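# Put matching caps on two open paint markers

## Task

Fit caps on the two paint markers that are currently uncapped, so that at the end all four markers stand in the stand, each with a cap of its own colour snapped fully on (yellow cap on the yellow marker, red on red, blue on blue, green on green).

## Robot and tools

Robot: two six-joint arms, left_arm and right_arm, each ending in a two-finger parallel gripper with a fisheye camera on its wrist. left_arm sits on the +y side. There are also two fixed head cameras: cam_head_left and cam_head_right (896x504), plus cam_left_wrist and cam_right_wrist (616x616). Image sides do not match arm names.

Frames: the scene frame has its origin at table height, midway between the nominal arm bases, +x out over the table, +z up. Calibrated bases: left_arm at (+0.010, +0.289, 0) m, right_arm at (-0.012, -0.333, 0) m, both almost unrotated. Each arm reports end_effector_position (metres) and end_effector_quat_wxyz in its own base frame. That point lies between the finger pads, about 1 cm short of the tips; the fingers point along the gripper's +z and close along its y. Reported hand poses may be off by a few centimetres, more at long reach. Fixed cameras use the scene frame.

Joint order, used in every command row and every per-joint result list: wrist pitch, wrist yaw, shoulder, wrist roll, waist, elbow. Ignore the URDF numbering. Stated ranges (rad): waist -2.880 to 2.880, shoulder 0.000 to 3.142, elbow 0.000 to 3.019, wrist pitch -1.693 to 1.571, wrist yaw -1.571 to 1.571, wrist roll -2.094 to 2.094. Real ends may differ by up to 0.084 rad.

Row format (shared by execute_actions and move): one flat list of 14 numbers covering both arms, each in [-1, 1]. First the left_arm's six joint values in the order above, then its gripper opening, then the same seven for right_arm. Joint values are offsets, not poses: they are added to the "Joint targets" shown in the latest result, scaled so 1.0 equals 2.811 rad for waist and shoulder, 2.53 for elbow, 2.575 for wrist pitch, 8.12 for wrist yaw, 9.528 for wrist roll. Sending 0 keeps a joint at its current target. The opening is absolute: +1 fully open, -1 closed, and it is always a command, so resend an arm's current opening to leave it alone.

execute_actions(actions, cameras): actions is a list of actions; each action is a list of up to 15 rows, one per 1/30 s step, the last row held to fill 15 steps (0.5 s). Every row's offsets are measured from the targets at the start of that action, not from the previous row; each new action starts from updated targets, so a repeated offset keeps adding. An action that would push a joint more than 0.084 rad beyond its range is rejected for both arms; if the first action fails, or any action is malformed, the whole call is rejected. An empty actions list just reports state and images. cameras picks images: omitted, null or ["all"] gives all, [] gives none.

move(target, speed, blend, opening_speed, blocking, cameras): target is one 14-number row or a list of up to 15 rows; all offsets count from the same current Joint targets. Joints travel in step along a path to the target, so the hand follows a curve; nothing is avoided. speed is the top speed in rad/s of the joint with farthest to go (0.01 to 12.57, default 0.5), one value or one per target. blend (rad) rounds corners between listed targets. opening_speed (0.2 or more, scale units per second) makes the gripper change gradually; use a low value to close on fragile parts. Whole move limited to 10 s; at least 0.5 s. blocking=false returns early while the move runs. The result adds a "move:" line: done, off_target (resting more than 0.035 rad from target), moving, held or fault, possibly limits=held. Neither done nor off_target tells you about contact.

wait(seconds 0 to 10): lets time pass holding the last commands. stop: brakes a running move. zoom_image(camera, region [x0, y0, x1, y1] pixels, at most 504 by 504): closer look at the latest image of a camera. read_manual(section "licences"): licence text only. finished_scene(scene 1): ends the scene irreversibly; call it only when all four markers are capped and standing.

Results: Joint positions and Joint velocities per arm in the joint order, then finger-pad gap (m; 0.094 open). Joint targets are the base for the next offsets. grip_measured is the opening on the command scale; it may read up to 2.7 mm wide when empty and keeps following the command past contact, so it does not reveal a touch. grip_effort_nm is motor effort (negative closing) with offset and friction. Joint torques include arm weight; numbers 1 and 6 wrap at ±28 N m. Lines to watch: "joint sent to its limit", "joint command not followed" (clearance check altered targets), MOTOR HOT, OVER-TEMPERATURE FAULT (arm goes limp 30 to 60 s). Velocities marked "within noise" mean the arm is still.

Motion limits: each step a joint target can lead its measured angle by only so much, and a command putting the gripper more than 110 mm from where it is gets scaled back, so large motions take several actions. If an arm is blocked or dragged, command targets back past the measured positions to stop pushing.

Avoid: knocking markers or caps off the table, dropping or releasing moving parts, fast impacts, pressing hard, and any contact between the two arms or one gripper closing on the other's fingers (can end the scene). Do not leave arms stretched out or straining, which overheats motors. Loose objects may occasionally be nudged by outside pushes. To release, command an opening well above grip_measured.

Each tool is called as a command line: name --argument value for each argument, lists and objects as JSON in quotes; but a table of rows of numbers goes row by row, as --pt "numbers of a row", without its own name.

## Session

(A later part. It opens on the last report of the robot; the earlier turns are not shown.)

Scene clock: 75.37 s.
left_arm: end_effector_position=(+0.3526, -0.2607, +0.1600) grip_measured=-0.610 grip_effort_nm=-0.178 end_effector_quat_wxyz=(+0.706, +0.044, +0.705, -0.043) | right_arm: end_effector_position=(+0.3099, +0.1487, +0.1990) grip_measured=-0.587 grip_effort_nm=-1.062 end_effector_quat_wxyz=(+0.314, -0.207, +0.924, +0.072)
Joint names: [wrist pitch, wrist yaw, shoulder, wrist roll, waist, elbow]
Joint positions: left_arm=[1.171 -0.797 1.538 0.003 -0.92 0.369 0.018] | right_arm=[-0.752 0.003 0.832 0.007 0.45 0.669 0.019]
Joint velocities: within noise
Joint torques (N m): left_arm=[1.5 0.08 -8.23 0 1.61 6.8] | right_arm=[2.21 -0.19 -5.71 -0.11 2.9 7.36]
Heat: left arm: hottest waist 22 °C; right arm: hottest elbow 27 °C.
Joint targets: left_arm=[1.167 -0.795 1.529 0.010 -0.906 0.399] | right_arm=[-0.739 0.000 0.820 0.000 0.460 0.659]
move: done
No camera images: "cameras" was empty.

move --target '[0, 0.0005, 0.0010, 0, 0.0018, 0.0025, -0.613, 0, 0, 0, 0, 0, 0, -0.8]' --speed 0.03 --cameras '["cam_left_wrist", "cam_right_wrist"]'

zoom_image --camera "cam_left_wrist" --region '[290, 290, 360, 350]'

zoom_image --camera "cam_left_wrist" --region '[290, 360, 360, 425]'

zoom_image --camera "cam_right_wrist" --region '[130, 180, 180, 235]'

Scene clock: 76.30 s.
left_arm: end_effector_position=(+0.3543, -0.2615, +0.1616) grip_measured=-0.610 grip_effort_nm=-0.178 end_effector_quat_wxyz=(+0.707, +0.043, +0.704, -0.044) | right_arm: end_effector_position=(+0.3099, +0.1487, +0.1990) grip_measured=-0.587 grip_effort_nm=-1.057 end_effector_quat_wxyz=(+0.314, -0.207, +0.924, +0.072)
Joint names: [wrist pitch, wrist yaw, shoulder, wrist roll, waist, elbow]
Joint positions: left_arm=[1.171 -0.793 1.538 0.003 -0.917 0.374 0.018] | right_arm=[-0.752 0.003 0.832 0.007 0.45 0.669 0.019]
Joint velocities: within noise
Joint torques (N m): left_arm=[1.5 0.1 -8.12 0.01 1.67 6.98] | right_arm=[2.19 -0.18 -5.71 -0.11 2.9 7.35]
Heat: left arm: hottest waist 22 °C; right arm: hottest elbow 27 °C.
Joint targets: left_arm=[1.167 -0.790 1.532 0.010 -0.902 0.405] | right_arm=[-0.739 0.000 0.820 0.000 0.460 0.659]
move: done
camera_calibration:
cam_left_wrist: T_world_to_cam=[[-0.0584124, -0.995771, -0.0709144, -0.220012], [-0.484709, 0.0903903, -0.869992, 0.351412], [0.872723, -0.0164455, -0.487939, -0.133066], [0, 0, 0, 1]] pos_world=[0.273611, -0.253034, 0.225195]
cam_right_wrist: T_world_to_cam=[[0.403866, -0.912205, -0.0691033, 0.0280145], [-0.910733, -0.393783, -0.124501, 0.380079], [0.0863586, 0.113216, -0.98981, 0.250705], [0, 0, 0, 1]] pos_world=[0.313186, 0.14684, 0.297406]
Images, in order (width x height): cam_left_wrist 616x616, cam_right_wrist 616x616.

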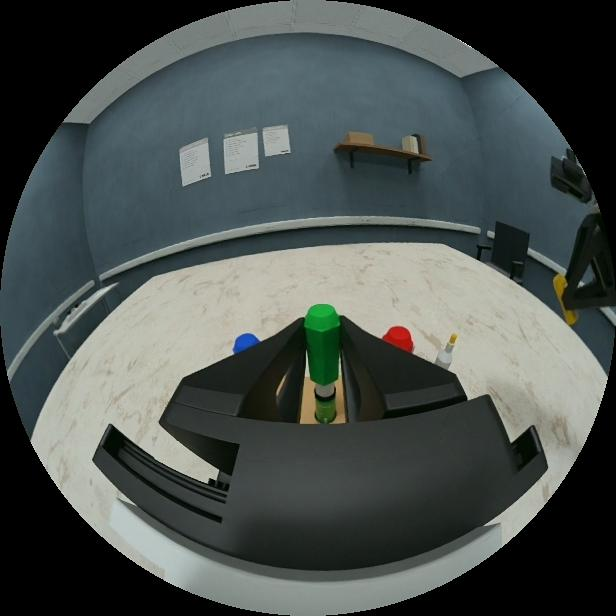

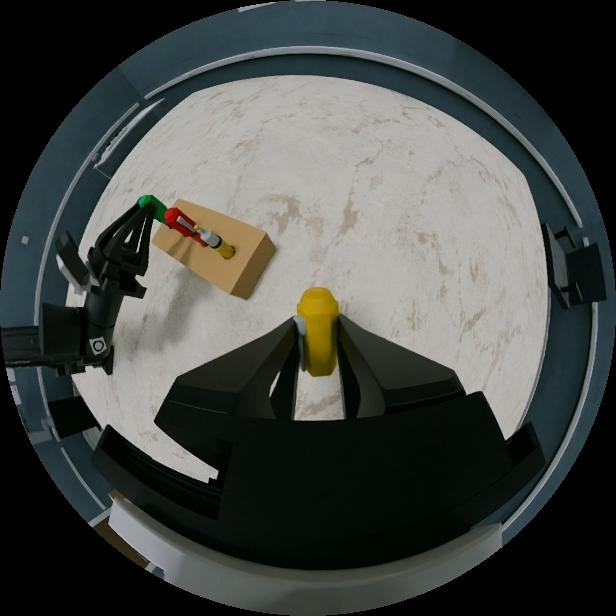

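Scaled by 7.200 from the camera's 616x616 image, which has a finer 880x880 frame.

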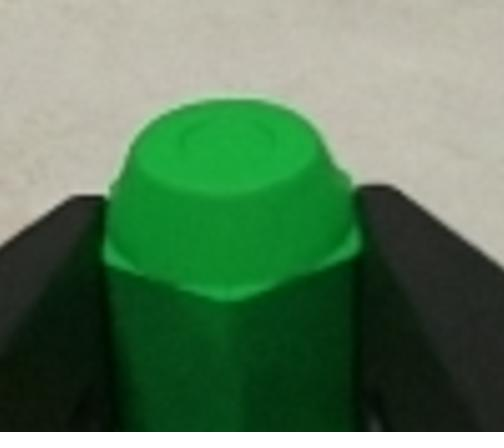

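Scaled by 7.200 from the camera's 616x616 image, which has a finer 880x880 frame.

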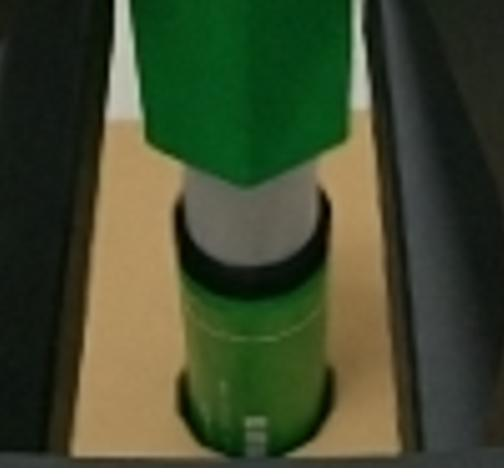

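Scaled by 9.164 from the camera's 616x616 image, which has a finer 880x880 frame.

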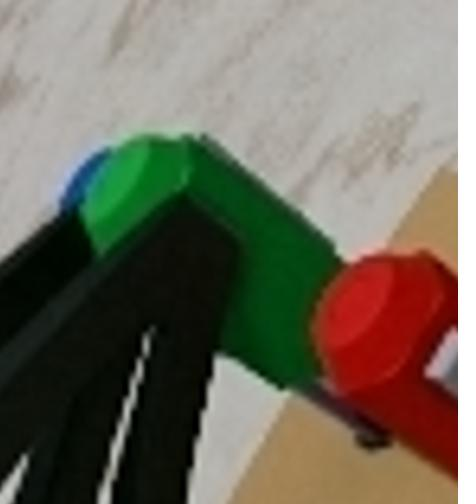

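move --target '[0.0167, 0, 0.01174, 0, 0, -0.00395, -0.616, 0, 0, 0, 0, 0, 0, -0.8]' --speed 0.03 --cameras '["cam_left_wrist", "cam_right_wrist"]'

zoom_image --camera "cam_left_wrist" --region '[290, 290, 360, 350]'

zoom_image --camera "cam_left_wrist" --region '[290, 360, 360, 425]'

zoom_image --camera "cam_right_wrist" --region '[130, 180, 180, 235]'

Scene clock: 79.23 s.
left_arm: end_effector_position=(+0.3548, -0.2619, +0.1572) grip_measured=-0.610 grip_effort_nm=-0.339 end_effector_quat_wxyz=(+0.707, +0.043, +0.704, -0.044) | right_arm: end_effector_position=(+0.3099, +0.1487, +0.1990) grip_measured=-0.587 grip_effort_nm=-1.057 end_effector_quat_wxyz=(+0.314, -0.207, +0.924, +0.072)
Joint names: [wrist pitch, wrist yaw, shoulder, wrist roll, waist, elbow]
Joint positions: left_arm=[1.191 -0.793 1.559 0.003 -0.916 0.374 0.018] | right_arm=[-0.752 0.003 0.832 0.007 0.45 0.669 0.019]
Joint velocities: within noise
Joint torques (N m): left_arm=[2.33 0.1 -7.36 0 1.73 6.02] | right_arm=[2.21 -0.18 -5.77 -0.11 2.96 7.35]
Heat: left arm: hottest waist 22 °C; right arm: hottest elbow 27 °C.
Joint targets: left_arm=[1.211 -0.790 1.565 0.010 -0.901 0.395] | right_arm=[-0.739 0.000 0.820 0.000 0.460 0.659]
move: done
camera_calibration:
cam_left_wrist: T_world_to_cam=[[-0.0584305, -0.99573, -0.0714719, -0.220555], [-0.485093, 0.0908933, -0.869726, 0.348037], [0.872508, -0.016148, -0.488333, -0.135435], [0, 0, 0, 1]] pos_world=[0.274111, -0.253435, 0.220796]
cam_right_wrist: T_world_to_cam=[[0.403866, -0.912205, -0.0691033, 0.0280145], [-0.910733, -0.393783, -0.124501, 0.380079], [0.0863586, 0.113216, -0.98981, 0.250705], [0, 0, 0, 1]] pos_world=[0.313186, 0.14684, 0.297406]
Images, in order (width x height): cam_left_wrist 616x616, cam_right_wrist 616x616.

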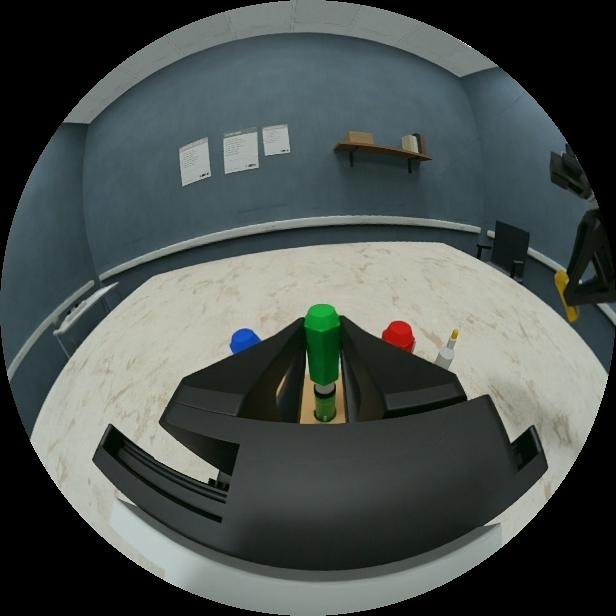

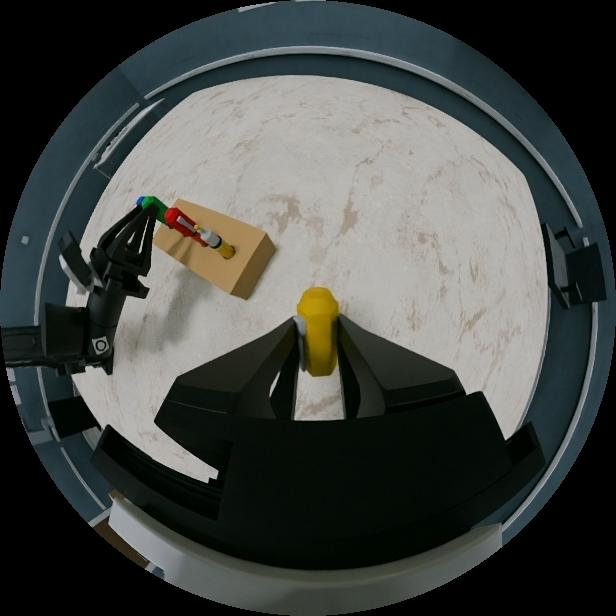

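Scaled by 7.200 from the camera's 616x616 image, which has a finer 880x880 frame.

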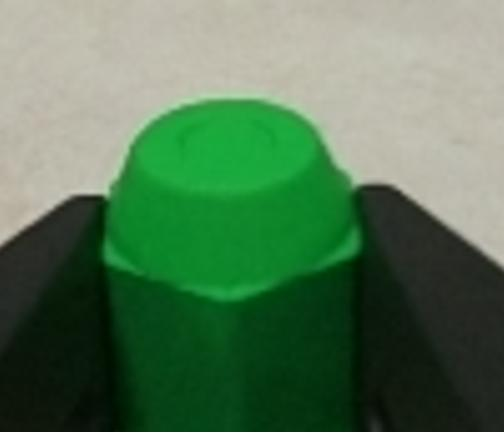

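Scaled by 7.200 from the camera's 616x616 image, which has a finer 880x880 frame.

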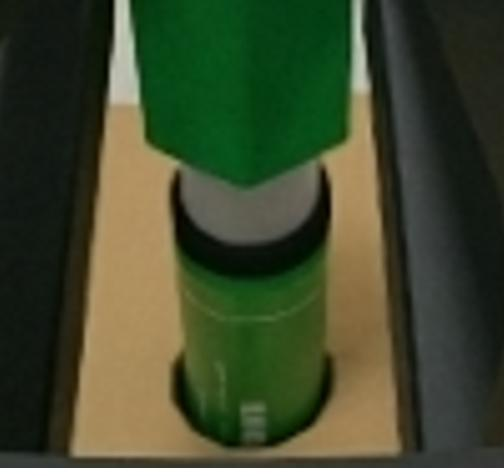

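Scaled by 9.164 from the camera's 616x616 image, which has a finer 880x880 frame.

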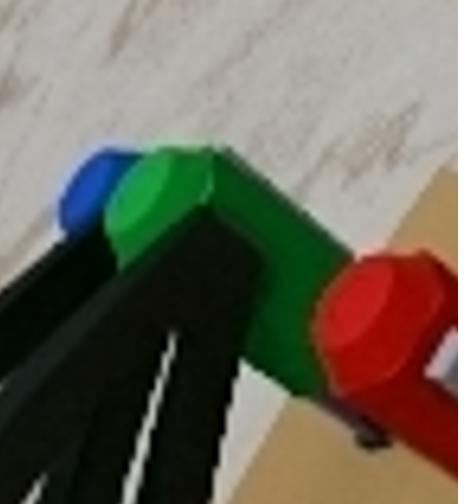

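move --target '[0.00932, 0, 0.00836, 0, 0, -0.0004, -0.616, 0, 0, 0, 0, 0, 0, -0.8]' --speed 0.03 --cameras '["cam_left_wrist", "cam_right_wrist"]'

zoom_image --camera "cam_left_wrist" --region '[290, 290, 360, 350]'

zoom_image --camera "cam_left_wrist" --region '[290, 360, 360, 425]'

zoom_image --camera "cam_right_wrist" --region '[130, 180, 180, 235]'

Scene clock: 80.67 s.
left_arm: end_effector_position=(+0.3551, -0.2623, +0.1523) grip_measured=-0.610 grip_effort_nm=-0.335 end_effector_quat_wxyz=(+0.707, +0.043, +0.704, -0.044) | right_arm: end_effector_position=(+0.3099, +0.1487, +0.1990) grip_measured=-0.587 grip_effort_nm=-1.053 end_effector_quat_wxyz=(+0.314, -0.207, +0.924, +0.072)
Joint names: [wrist pitch, wrist yaw, shoulder, wrist roll, waist, elbow]
Joint positions: left_arm=[1.215 -0.793 1.582 0.003 -0.916 0.374 0.018] | right_arm=[-0.752 0.003 0.832 0.007 0.45 0.669 0.019]
Joint velocities: within noise
Joint torques (N m): left_arm=[2.3 0.1 -7.47 0 1.73 5.76] | right_arm=[2.19 -0.19 -5.71 -0.11 2.9 7.38]
Heat: left arm: hottest waist 22 °C; right arm: hottest elbow 27 °C.
Joint targets: left_arm=[1.234 -0.790 1.588 0.010 -0.901 0.394] | right_arm=[-0.739 0.000 0.820 0.000 0.460 0.659]
move: done
camera_calibration:
cam_left_wrist: T_world_to_cam=[[-0.0584305, -0.99573, -0.0714719, -0.221386], [-0.485093, 0.0908933, -0.869726, 0.343967], [0.872508, -0.016148, -0.488333, -0.138097], [0, 0, 0, 1]] pos_world=[0.274411, -0.253935, 0.215896]
cam_right_wrist: T_world_to_cam=[[0.403866, -0.912205, -0.0691033, 0.0280145], [-0.910733, -0.393783, -0.124501, 0.380079], [0.0863586, 0.113216, -0.98981, 0.250705], [0, 0, 0, 1]] pos_world=[0.313186, 0.14684, 0.297406]
Images, in order (width x height): cam_left_wrist 616x616, cam_right_wrist 616x616.

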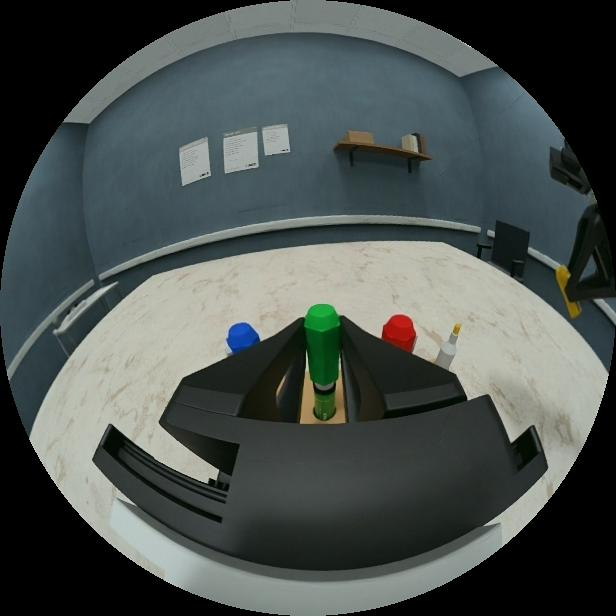

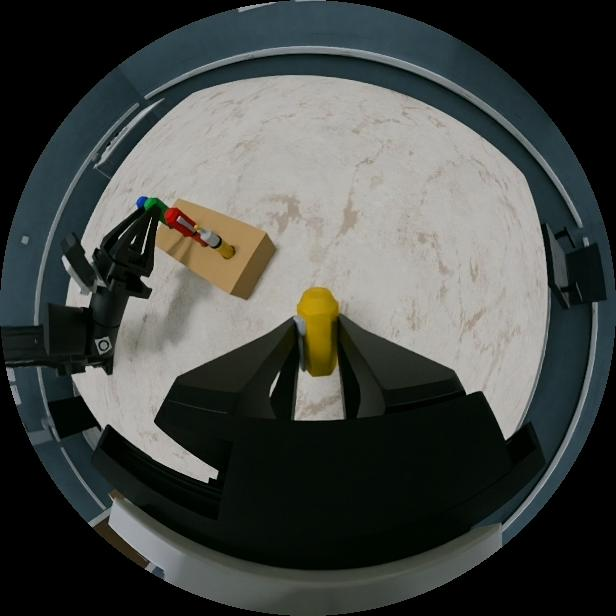

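Scaled by 7.200 from the camera's 616x616 image, which has a finer 880x880 frame.

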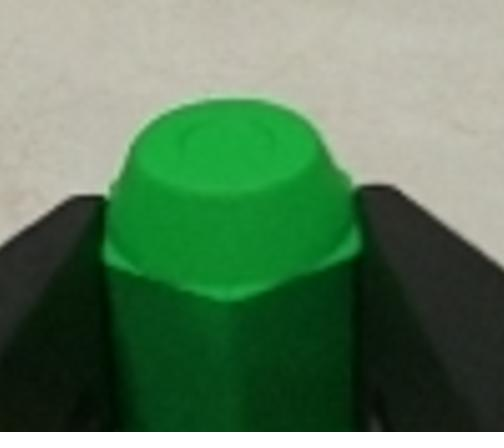

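Scaled by 7.200 from the camera's 616x616 image, which has a finer 880x880 frame.

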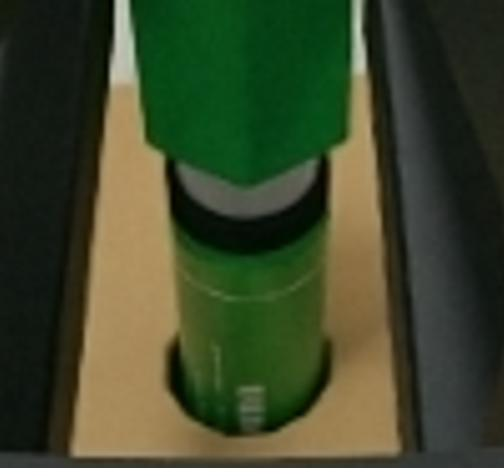

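Scaled by 9.164 from the camera's 616x616 image, which has a finer 880x880 frame.

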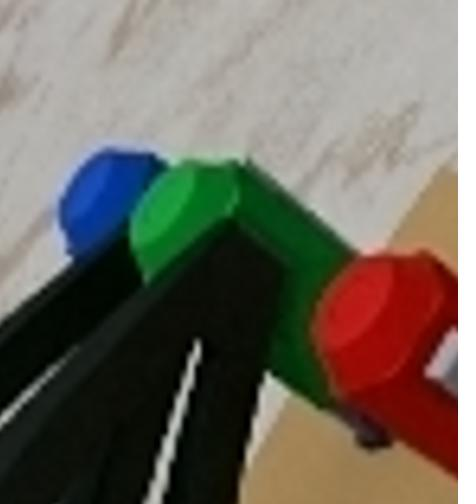

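move --target '[0.01107, 0, 0.01014, 0, 0, -0.0075, -0.618, 0, 0, 0, 0, 0, 0, -0.8]' --speed 0.03 --cameras '["cam_left_wrist", "cam_right_wrist"]'

zoom_image --camera "cam_left_wrist" --region '[290, 290, 360, 350]'

zoom_image --camera "cam_left_wrist" --region '[290, 360, 360, 425]'

zoom_image --camera "cam_right_wrist" --region '[130, 180, 180, 235]'

Scene clock: 82.33 s.
left_arm: end_effector_position=(+0.3554, -0.2625, +0.1504) grip_measured=-0.610 grip_effort_nm=-0.437 end_effector_quat_wxyz=(+0.710, +0.039, +0.701, -0.048) | right_arm: end_effector_position=(+0.3099, +0.1487, +0.1990) grip_measured=-0.587 grip_effort_nm=-1.062 end_effector_quat_wxyz=(+0.314, -0.207, +0.924, +0.072)
Joint names: [wrist pitch, wrist yaw, shoulder, wrist roll, waist, elbow]
Joint positions: left_arm=[1.25 -0.793 1.604 0.003 -0.916 0.374 0.018] | right_arm=[-0.752 0.003 0.832 0.007 0.45 0.669 0.019]
Joint velocities: within noise
Joint torques (N m): left_arm=[2.1 0.11 -7.18 0.01 1.67 4.11] | right_arm=[2.21 -0.18 -5.71 -0.11 2.96 7.39]
Heat: left arm: hottest waist 22 °C; right arm: hottest elbow 27 °C.
Joint targets: left_arm=[1.263 -0.790 1.617 0.010 -0.901 0.375] | right_arm=[-0.739 0.000 0.820 0.000 0.460 0.659]
move: done
camera_calibration:
cam_left_wrist: T_world_to_cam=[[-0.0575225, -0.996469, -0.0611539, -0.223714], [-0.477792, 0.0812624, -0.874707, 0.338164], [0.876588, -0.0210965, -0.480779, -0.143168], [0, 0, 0, 1]] pos_world=[0.274202, -0.253424, 0.213281]
cam_right_wrist: T_world_to_cam=[[0.403866, -0.912205, -0.0691033, 0.0280145], [-0.910733, -0.393783, -0.124501, 0.380079], [0.0863586, 0.113216, -0.98981, 0.250705], [0, 0, 0, 1]] pos_world=[0.313186, 0.14684, 0.297406]
Images, in order (width x height): cam_left_wrist 616x616, cam_right_wrist 616x616.

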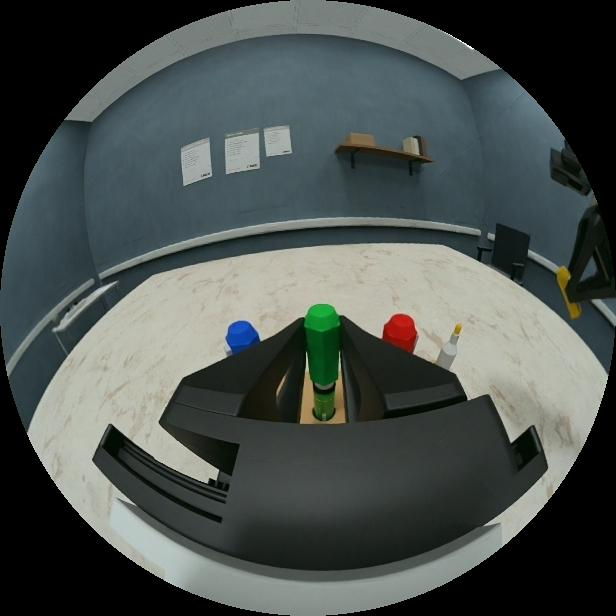

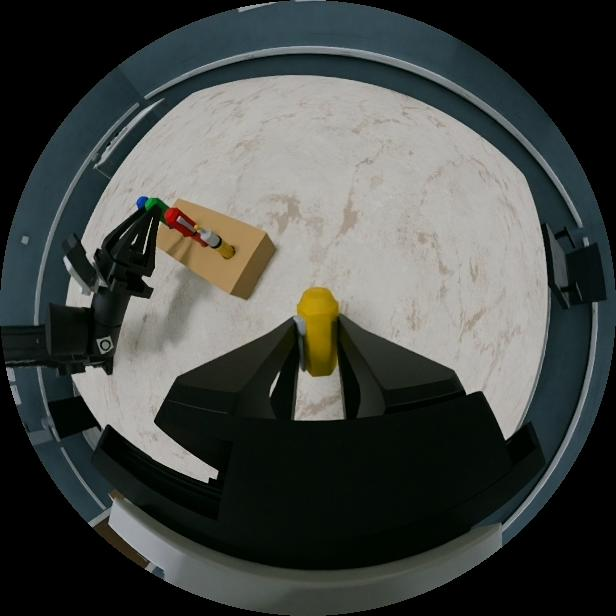

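Scaled by 7.200 from the camera's 616x616 image, which has a finer 880x880 frame.

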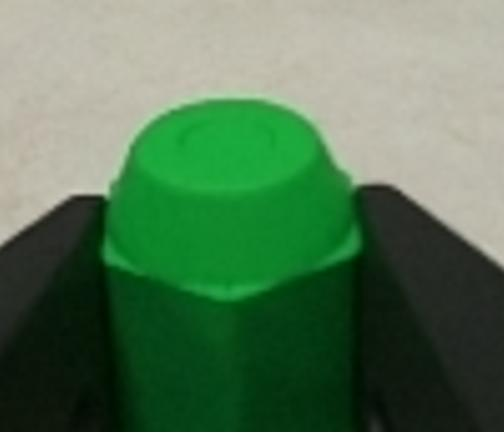

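Scaled by 7.200 from the camera's 616x616 image, which has a finer 880x880 frame.

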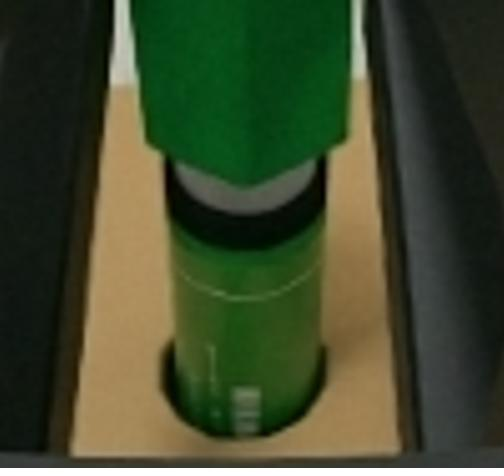

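Scaled by 9.164 from the camera's 616x616 image, which has a finer 880x880 frame.

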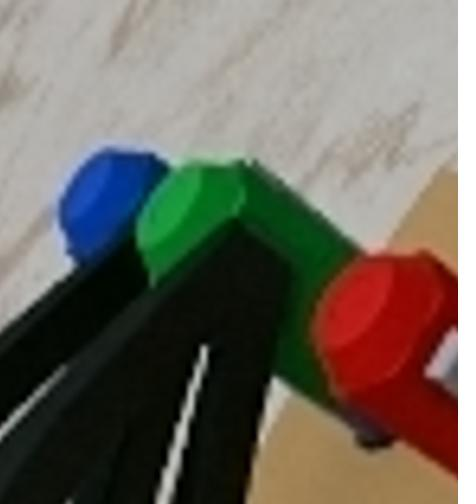

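zoom_image --camera "cam_left_wrist" --region '[430, 310, 480, 380]'

zoom_image --camera "cam_head_right" --region '[430, 250, 465, 290]'

Scaled by 7.200 from the camera's 616x616 image, which has a finer 880x880 frame.

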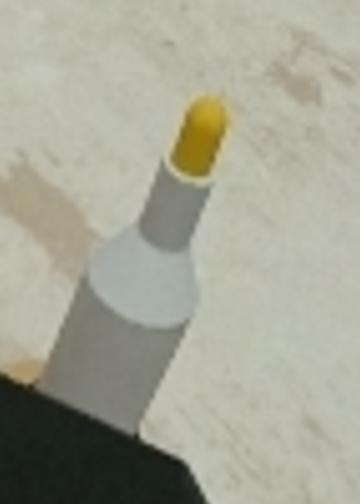

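This scene's latest camera images include none from cam_head_right. They are from: cam_left_wrist, cam_right_wrist. cam_head_right's image comes with the result of a call that names it in "cameras".

move --target '[-0.0060, 0, 0.0050, 0, 0, -0.0045, -0.65, 0, 0, 0, 0, 0, 0, -0.8]' --speed 0.03 --opening_speed 0.2 --cameras '["cam_left_wrist"]'

zoom_image --camera "cam_left_wrist" --region '[290, 360, 360, 425]'

Scene clock: 84.60 s.
left_arm: end_effector_position=(+0.3553, -0.2623, +0.1489) grip_measured=-0.633 grip_effort_nm=-1.033 end_effector_quat_wxyz=(+0.710, +0.040, +0.702, -0.047) | right_arm: end_effector_position=(+0.3099, +0.1487, +0.1990) grip_measured=-0.587 grip_effort_nm=-1.062 end_effector_quat_wxyz=(+0.314, -0.207, +0.924, +0.072)
Joint names: [wrist pitch, wrist yaw, shoulder, wrist roll, waist, elbow]
Joint positions: left_arm=[1.251 -0.793 1.608 0.003 -0.916 0.373 0.017] | right_arm=[-0.752 0.003 0.832 0.007 0.45 0.669 0.019]
Joint velocities: within noise
Joint torques (N m): left_arm=[1.51 0.11 -6.36 0.01 1.67 3.28] | right_arm=[2.21 -0.19 -5.71 -0.11 2.96 7.36]
Heat: left arm: hottest waist 22 °C; right arm: hottest elbow 27 °C.
Joint targets: left_arm=[1.247 -0.790 1.631 0.010 -0.902 0.364] | right_arm=[-0.739 0.000 0.820 0.000 0.460 0.659]
move: done
camera_calibration:
cam_left_wrist: T_world_to_cam=[[-0.0576321, -0.996283, -0.0640171, -0.223106], [-0.479871, 0.0838752, -0.87332, 0.338018], [0.875444, -0.0196114, -0.482922, -0.142736], [0, 0, 0, 1]] pos_world=[0.274305, -0.253427, 0.211985]
Images, in order (width x height): cam_left_wrist 616x616.

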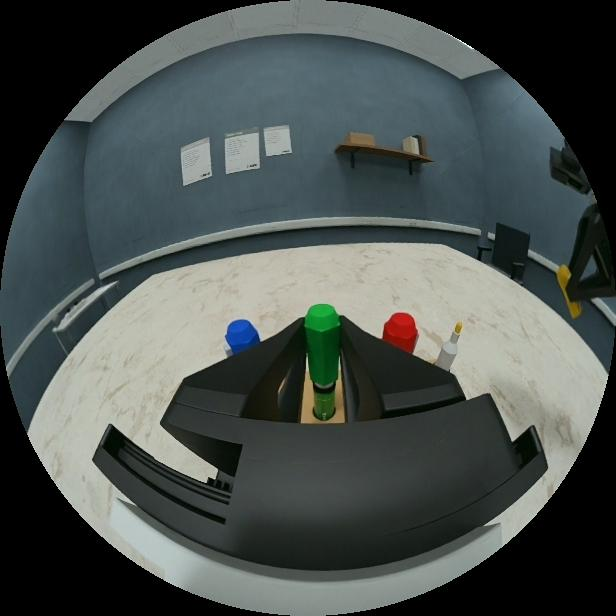

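Scaled by 7.200 from the camera's 616x616 image, which has a finer 880x880 frame.

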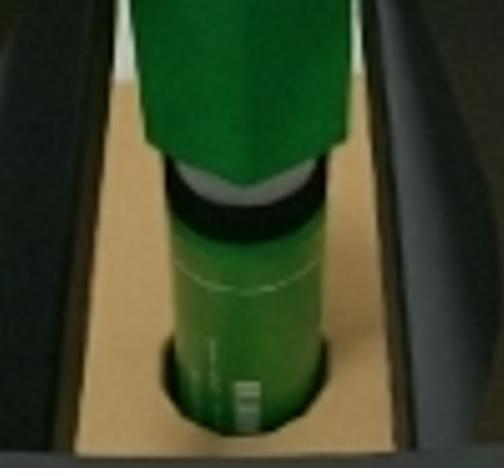

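move --target '[-0.0010, 0, 0.0107, 0, 0, -0.0050, -0.65, 0, 0, 0, 0, 0, 0, -0.8]' --speed 0.03 --cameras '["cam_left_wrist"]'

zoom_image --camera "cam_left_wrist" --region '[290, 360, 360, 425]'

Scene clock: 86.03 s.
left_arm: end_effector_position=(+0.3544, -0.2609, +0.1408) grip_measured=-0.633 grip_effort_nm=-1.033 end_effector_quat_wxyz=(+0.705, +0.045, +0.706, -0.042) | right_arm: end_effector_position=(+0.3099, +0.1487, +0.1990) grip_measured=-0.587 grip_effort_nm=-1.057 end_effector_quat_wxyz=(+0.314, -0.207, +0.924, +0.072)
Joint names: [wrist pitch, wrist yaw, shoulder, wrist roll, waist, elbow]
Joint positions: left_arm=[1.257 -0.793 1.627 0.003 -0.915 0.368 0.017] | right_arm=[-0.752 0.003 0.832 0.007 0.45 0.669 0.019]
Joint velocities: within noise
Joint torques (N m): left_arm=[1.18 0.09 -5.66 0 1.67 2.51] | right_arm=[2.21 -0.19 -5.77 -0.11 3.02 7.36]
Heat: left arm: hottest waist 22 °C; right arm: hottest elbow 27 °C.
Joint targets: left_arm=[1.245 -0.790 1.661 0.010 -0.902 0.352] | right_arm=[-0.739 0.000 0.820 0.000 0.460 0.659]
move: done
camera_calibration:
cam_left_wrist: T_world_to_cam=[[-0.0579974, -0.995295, -0.0776213, -0.219954], [-0.48944, 0.0961148, -0.866724, 0.336022], [0.870106, -0.0122767, -0.492712, -0.140568], [0, 0, 0, 1]] pos_world=[0.274015, -0.252941, 0.204905]
Images, in order (width x height): cam_left_wrist 616x616.

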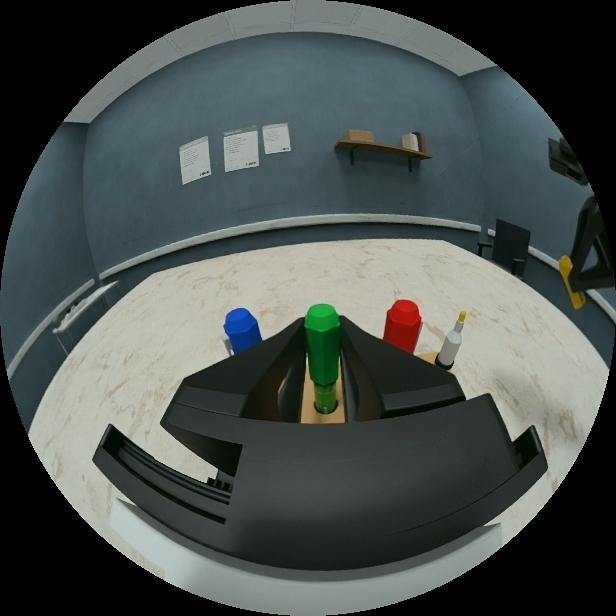

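Scaled by 7.200 from the camera's 616x616 image, which has a finer 880x880 frame.

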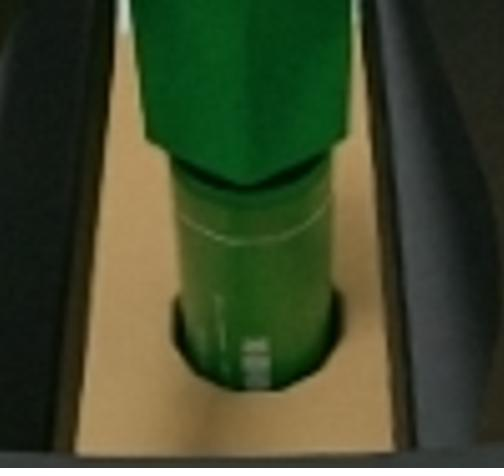

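move --target '[-0.0105, 0, 0.0094, 0, 0, -0.0087, -0.65, 0, 0, 0, 0, 0, 0, -0.8]' --speed 0.04

zoom_image --camera "cam_left_wrist" --region '[290, 360, 360, 425]'

zoom_image --camera "cam_head_left" --region '[390, 245, 460, 300]'

zoom_image --camera "cam_right_wrist" --region '[130, 180, 180, 235]'

Scene clock: 87.10 s.
left_arm: end_effector_position=(+0.3536, -0.2596, +0.1380) grip_measured=-0.633 grip_effort_nm=-1.028 end_effector_quat_wxyz=(+0.704, +0.047, +0.708, -0.040) | right_arm: end_effector_position=(+0.3099, +0.1487, +0.1990) grip_measured=-0.587 grip_effort_nm=-1.062 end_effector_quat_wxyz=(+0.314, -0.207, +0.924, +0.072)
Joint names: [wrist pitch, wrist yaw, shoulder, wrist roll, waist, elbow]
Joint positions: left_arm=[1.257 -0.792 1.63 0.003 -0.915 0.364 0.017] | right_arm=[-0.752 0.003 0.832 0.007 0.45 0.669 0.019]
Joint velocities: within noise
Joint torques (N m): left_arm=[0.21 0.09 -4.13 0 1.67 1.07] | right_arm=[2.21 -0.18 -5.71 -0.11 2.9 7.38]
Heat: left arm: hottest waist 22 °C; right arm: hottest elbow 27 °C.
Joint targets: left_arm=[1.218 -0.790 1.687 0.010 -0.901 0.329] | right_arm=[-0.739 0.000 0.820 0.000 0.460 0.659]
move: off_target (left_arm); left_arm: the shoulder is farthest, 0.057 rad from its target
camera_calibration:
cam_left_wrist: T_world_to_cam=[[-0.0583862, -0.994808, -0.0833515, -0.217889], [-0.493476, 0.10134, -0.863835, 0.335457], [0.867798, -0.0093041, -0.496831, -0.13909], [0, 0, 0, 1]] pos_world=[0.27352, -0.252047, 0.202514]
cam_right_wrist: T_world_to_cam=[[0.403866, -0.912205, -0.0691033, 0.0280145], [-0.910733, -0.393783, -0.124501, 0.380079], [0.0863586, 0.113216, -0.98981, 0.250705], [0, 0, 0, 1]] pos_world=[0.313186, 0.14684, 0.297406]

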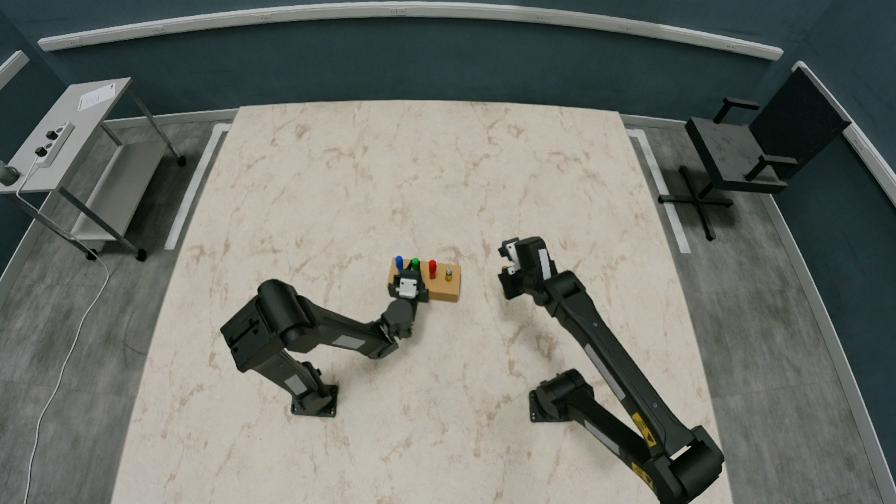

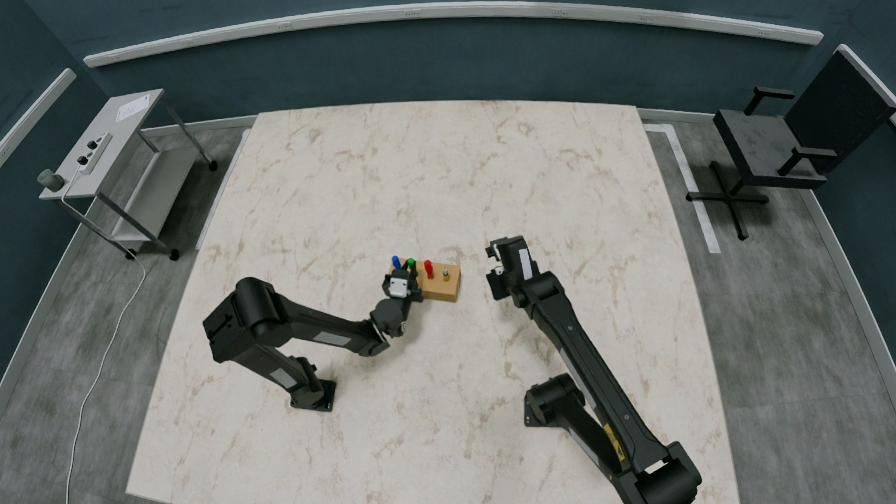

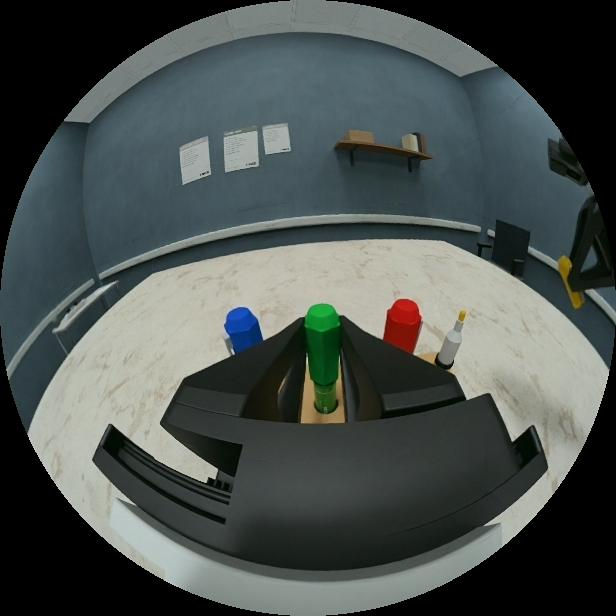

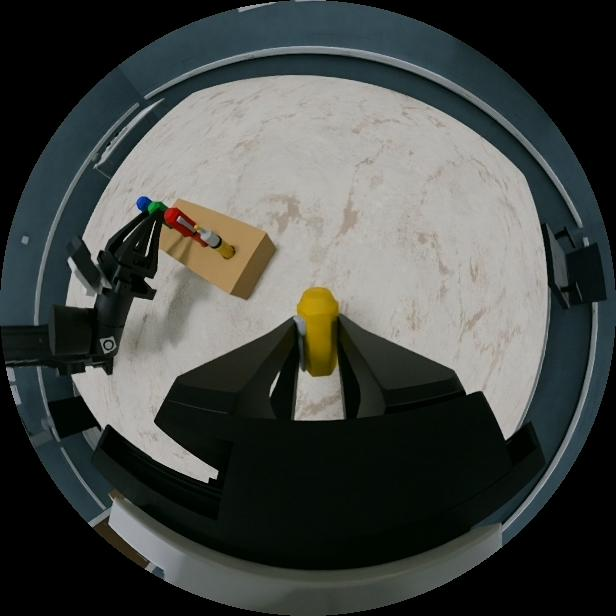

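Scaled by 7.200 from the camera's 616x616 image, which has a finer 880x880 frame.

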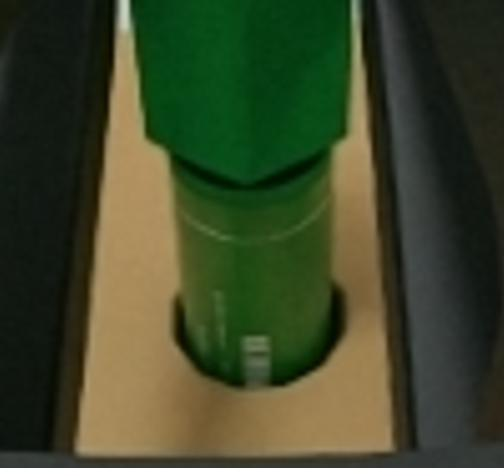

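Scaled by 7.200 from the camera's 896x504 image, which has a finer 1280x720 frame.

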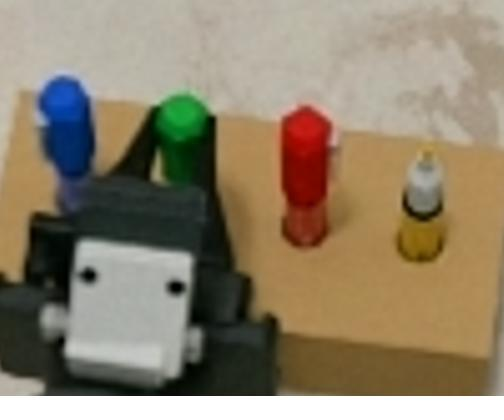

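Scaled by 9.164 from the camera's 616x616 image, which has a finer 880x880 frame.

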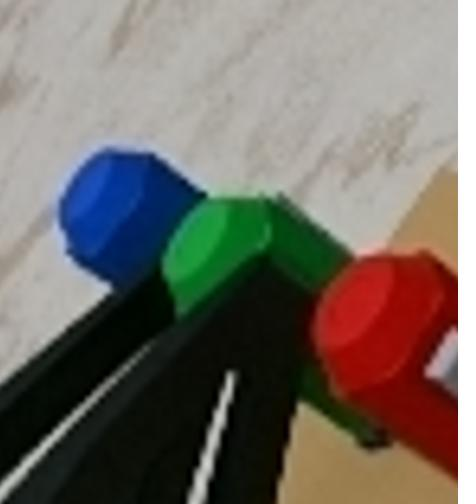

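zoom_image --camera "cam_right_wrist" --region '[160, 205, 215, 250]'

zoom_image --camera "cam_head_right" --region '[385, 250, 465, 300]'

Scaled by 9.164 from the camera's 616x616 image, which has a finer 880x880 frame.

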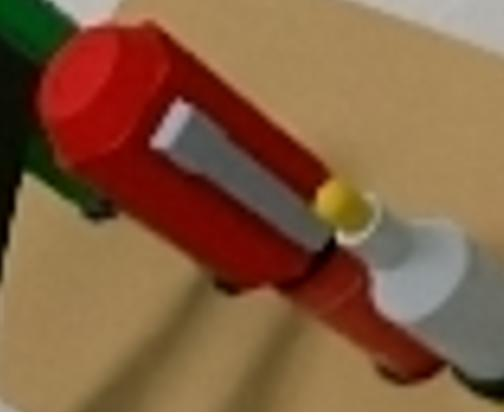

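Scaled by 6.300 from the camera's 896x504 image, which has a finer 1280x720 frame.

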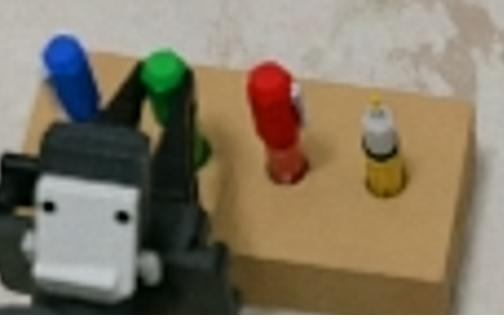

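zoom_image --camera "cam_right_wrist" --region '[155, 215, 205, 255]'

Scaled by 10.080 from the camera's 616x616 image, which has a finer 880x880 frame.

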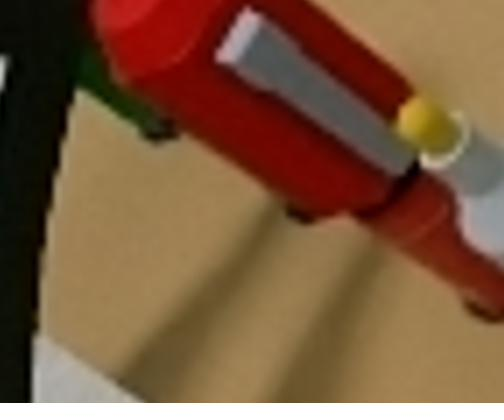

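move --target '[-0.0190, 0, 0.0178, 0, 0, -0.0105, -0.65, 0, 0, 0, 0, 0, 0, -0.8]' --speed 0.06 --cameras '["cam_left_wrist", "cam_right_wrist"]'

zoom_image --camera "cam_left_wrist" --region '[290, 360, 360, 425]'

Scene clock: 88.83 s.
left_arm: end_effector_position=(+0.3528, -0.2585, +0.1325) grip_measured=-0.633 grip_effort_nm=-1.033 end_effector_quat_wxyz=(+0.700, +0.051, +0.711, -0.036) | right_arm: end_effector_position=(+0.3099, +0.1487, +0.1990) grip_measured=-0.587 grip_effort_nm=-1.053 end_effector_quat_wxyz=(+0.314, -0.207, +0.924, +0.072)
Joint names: [wrist pitch, wrist yaw, shoulder, wrist roll, waist, elbow]
Joint positions: left_arm=[1.257 -0.792 1.642 0.003 -0.915 0.36 0.017] | right_arm=[-0.752 0.003 0.832 0.007 0.45 0.669 0.019]
Joint velocities: within noise
Joint torques (N m): left_arm=[-1.55 0.09 -1.49 0 1.67 -0.75] | right_arm=[2.19 -0.18 -5.66 -0.11 2.96 7.36]
Heat: left arm: hottest waist 22 °C; right arm: hottest elbow 27 °C.
Joint targets: left_arm=[1.169 -0.790 1.737 0.010 -0.901 0.303] | right_arm=[-0.739 0.000 0.820 0.000 0.460 0.659]
move: off_target (left_arm); left_arm: the shoulder is farthest, 0.096 rad from its target
camera_calibration:
cam_left_wrist: T_world_to_cam=[[-0.059229, -0.993762, -0.0944974, -0.215315], [-0.501248, 0.111471, -0.858094, 0.334741], [0.863274, -0.00345743, -0.504723, -0.13703], [0, 0, 0, 1]] pos_world=[0.273329, -0.251759, 0.19773]
cam_right_wrist: T_world_to_cam=[[0.403866, -0.912205, -0.0691033, 0.0280145], [-0.910733, -0.393783, -0.124501, 0.380079], [0.0863586, 0.113216, -0.98981, 0.250705], [0, 0, 0, 1]] pos_world=[0.313186, 0.14684, 0.297406]
Images, in order (width x height): cam_left_wrist 616x616, cam_right_wrist 616x616.

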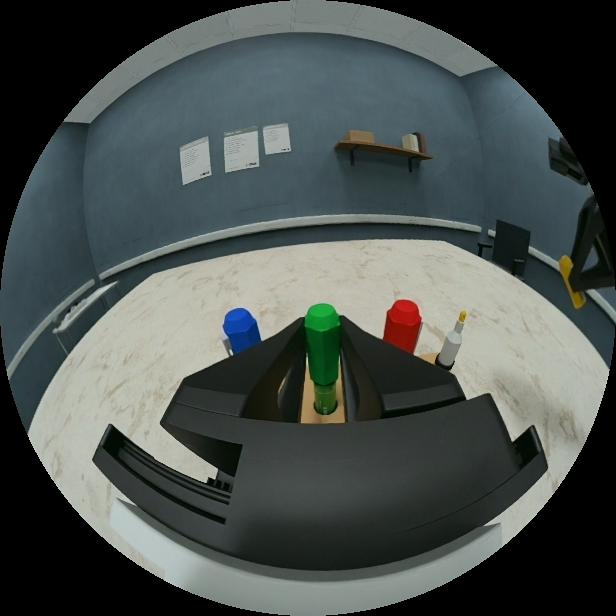

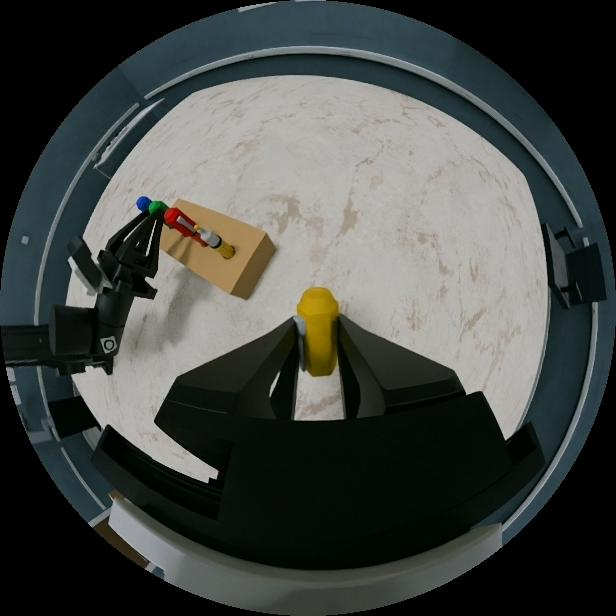

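Scaled by 7.200 from the camera's 616x616 image, which has a finer 880x880 frame.

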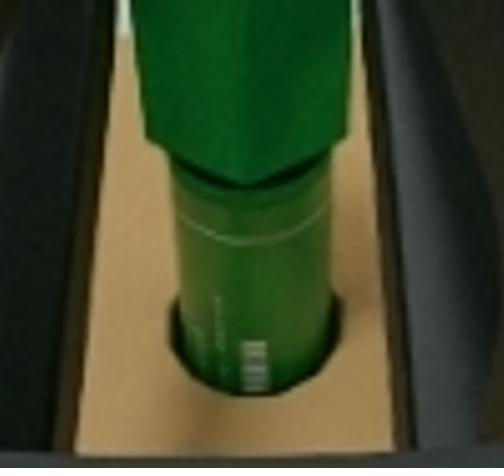

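move --target '[0.0377, 0, -0.0398, 0, 0, 0.0281, -0.65, 0, 0, 0, 0, 0, 0, -0.8]' --speed 0.1 --cameras '["cam_left_wrist"]'

zoom_image --camera "cam_left_wrist" --region '[290, 360, 360, 425]'

Scene clock: 90.50 s.
left_arm: end_effector_position=(+0.3541, -0.2603, +0.1416) grip_measured=-0.633 grip_effort_nm=-1.033 end_effector_quat_wxyz=(+0.707, +0.043, +0.705, -0.043) | right_arm: end_effector_position=(+0.3099, +0.1487, +0.1990) grip_measured=-0.587 grip_effort_nm=-1.057 end_effector_quat_wxyz=(+0.314, -0.207, +0.924, +0.072)
Joint names: [wrist pitch, wrist yaw, shoulder, wrist roll, waist, elbow]
Joint positions: left_arm=[1.267 -0.792 1.628 0.003 -0.915 0.366 0.017] | right_arm=[-0.752 0.003 0.832 0.007 0.45 0.669 0.019]
Joint velocities: within noise
Joint torques (N m): left_arm=[1.61 0.08 -8.23 0 1.61 4.37] | right_arm=[2.19 -0.18 -5.71 -0.11 2.96 7.38]
Heat: left arm: hottest waist 22 °C; right arm: hottest elbow 27 °C.
Joint targets: left_arm=[1.266 -0.790 1.625 0.010 -0.901 0.374] | right_arm=[-0.739 0.000 0.820 0.000 0.460 0.659]
move: done
camera_calibration:
cam_left_wrist: T_world_to_cam=[[-0.0577177, -0.995685, -0.0726645, -0.220145], [-0.485977, 0.0916017, -0.869158, 0.334434], [0.872064, -0.0148524, -0.489167, -0.141836], [0, 0, 0, 1]] pos_world=[0.273511, -0.251936, 0.205298]
Images, in order (width x height): cam_left_wrist 616x616.

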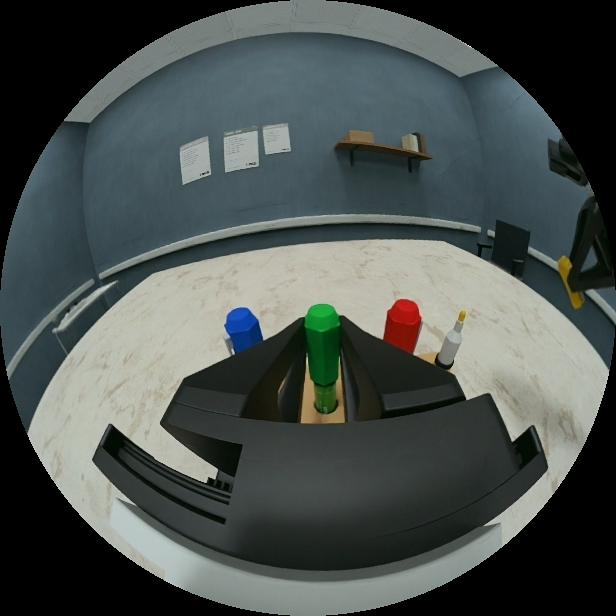

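Scaled by 7.200 from the camera's 616x616 image, which has a finer 880x880 frame.

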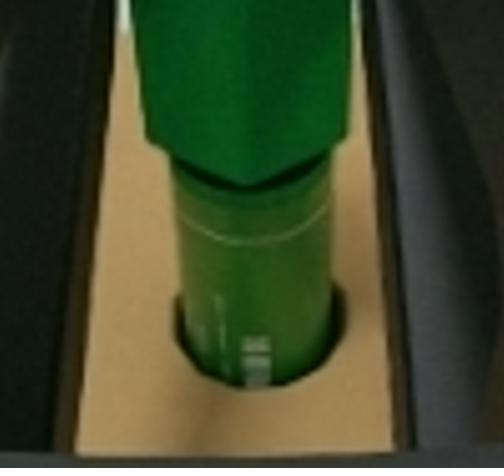

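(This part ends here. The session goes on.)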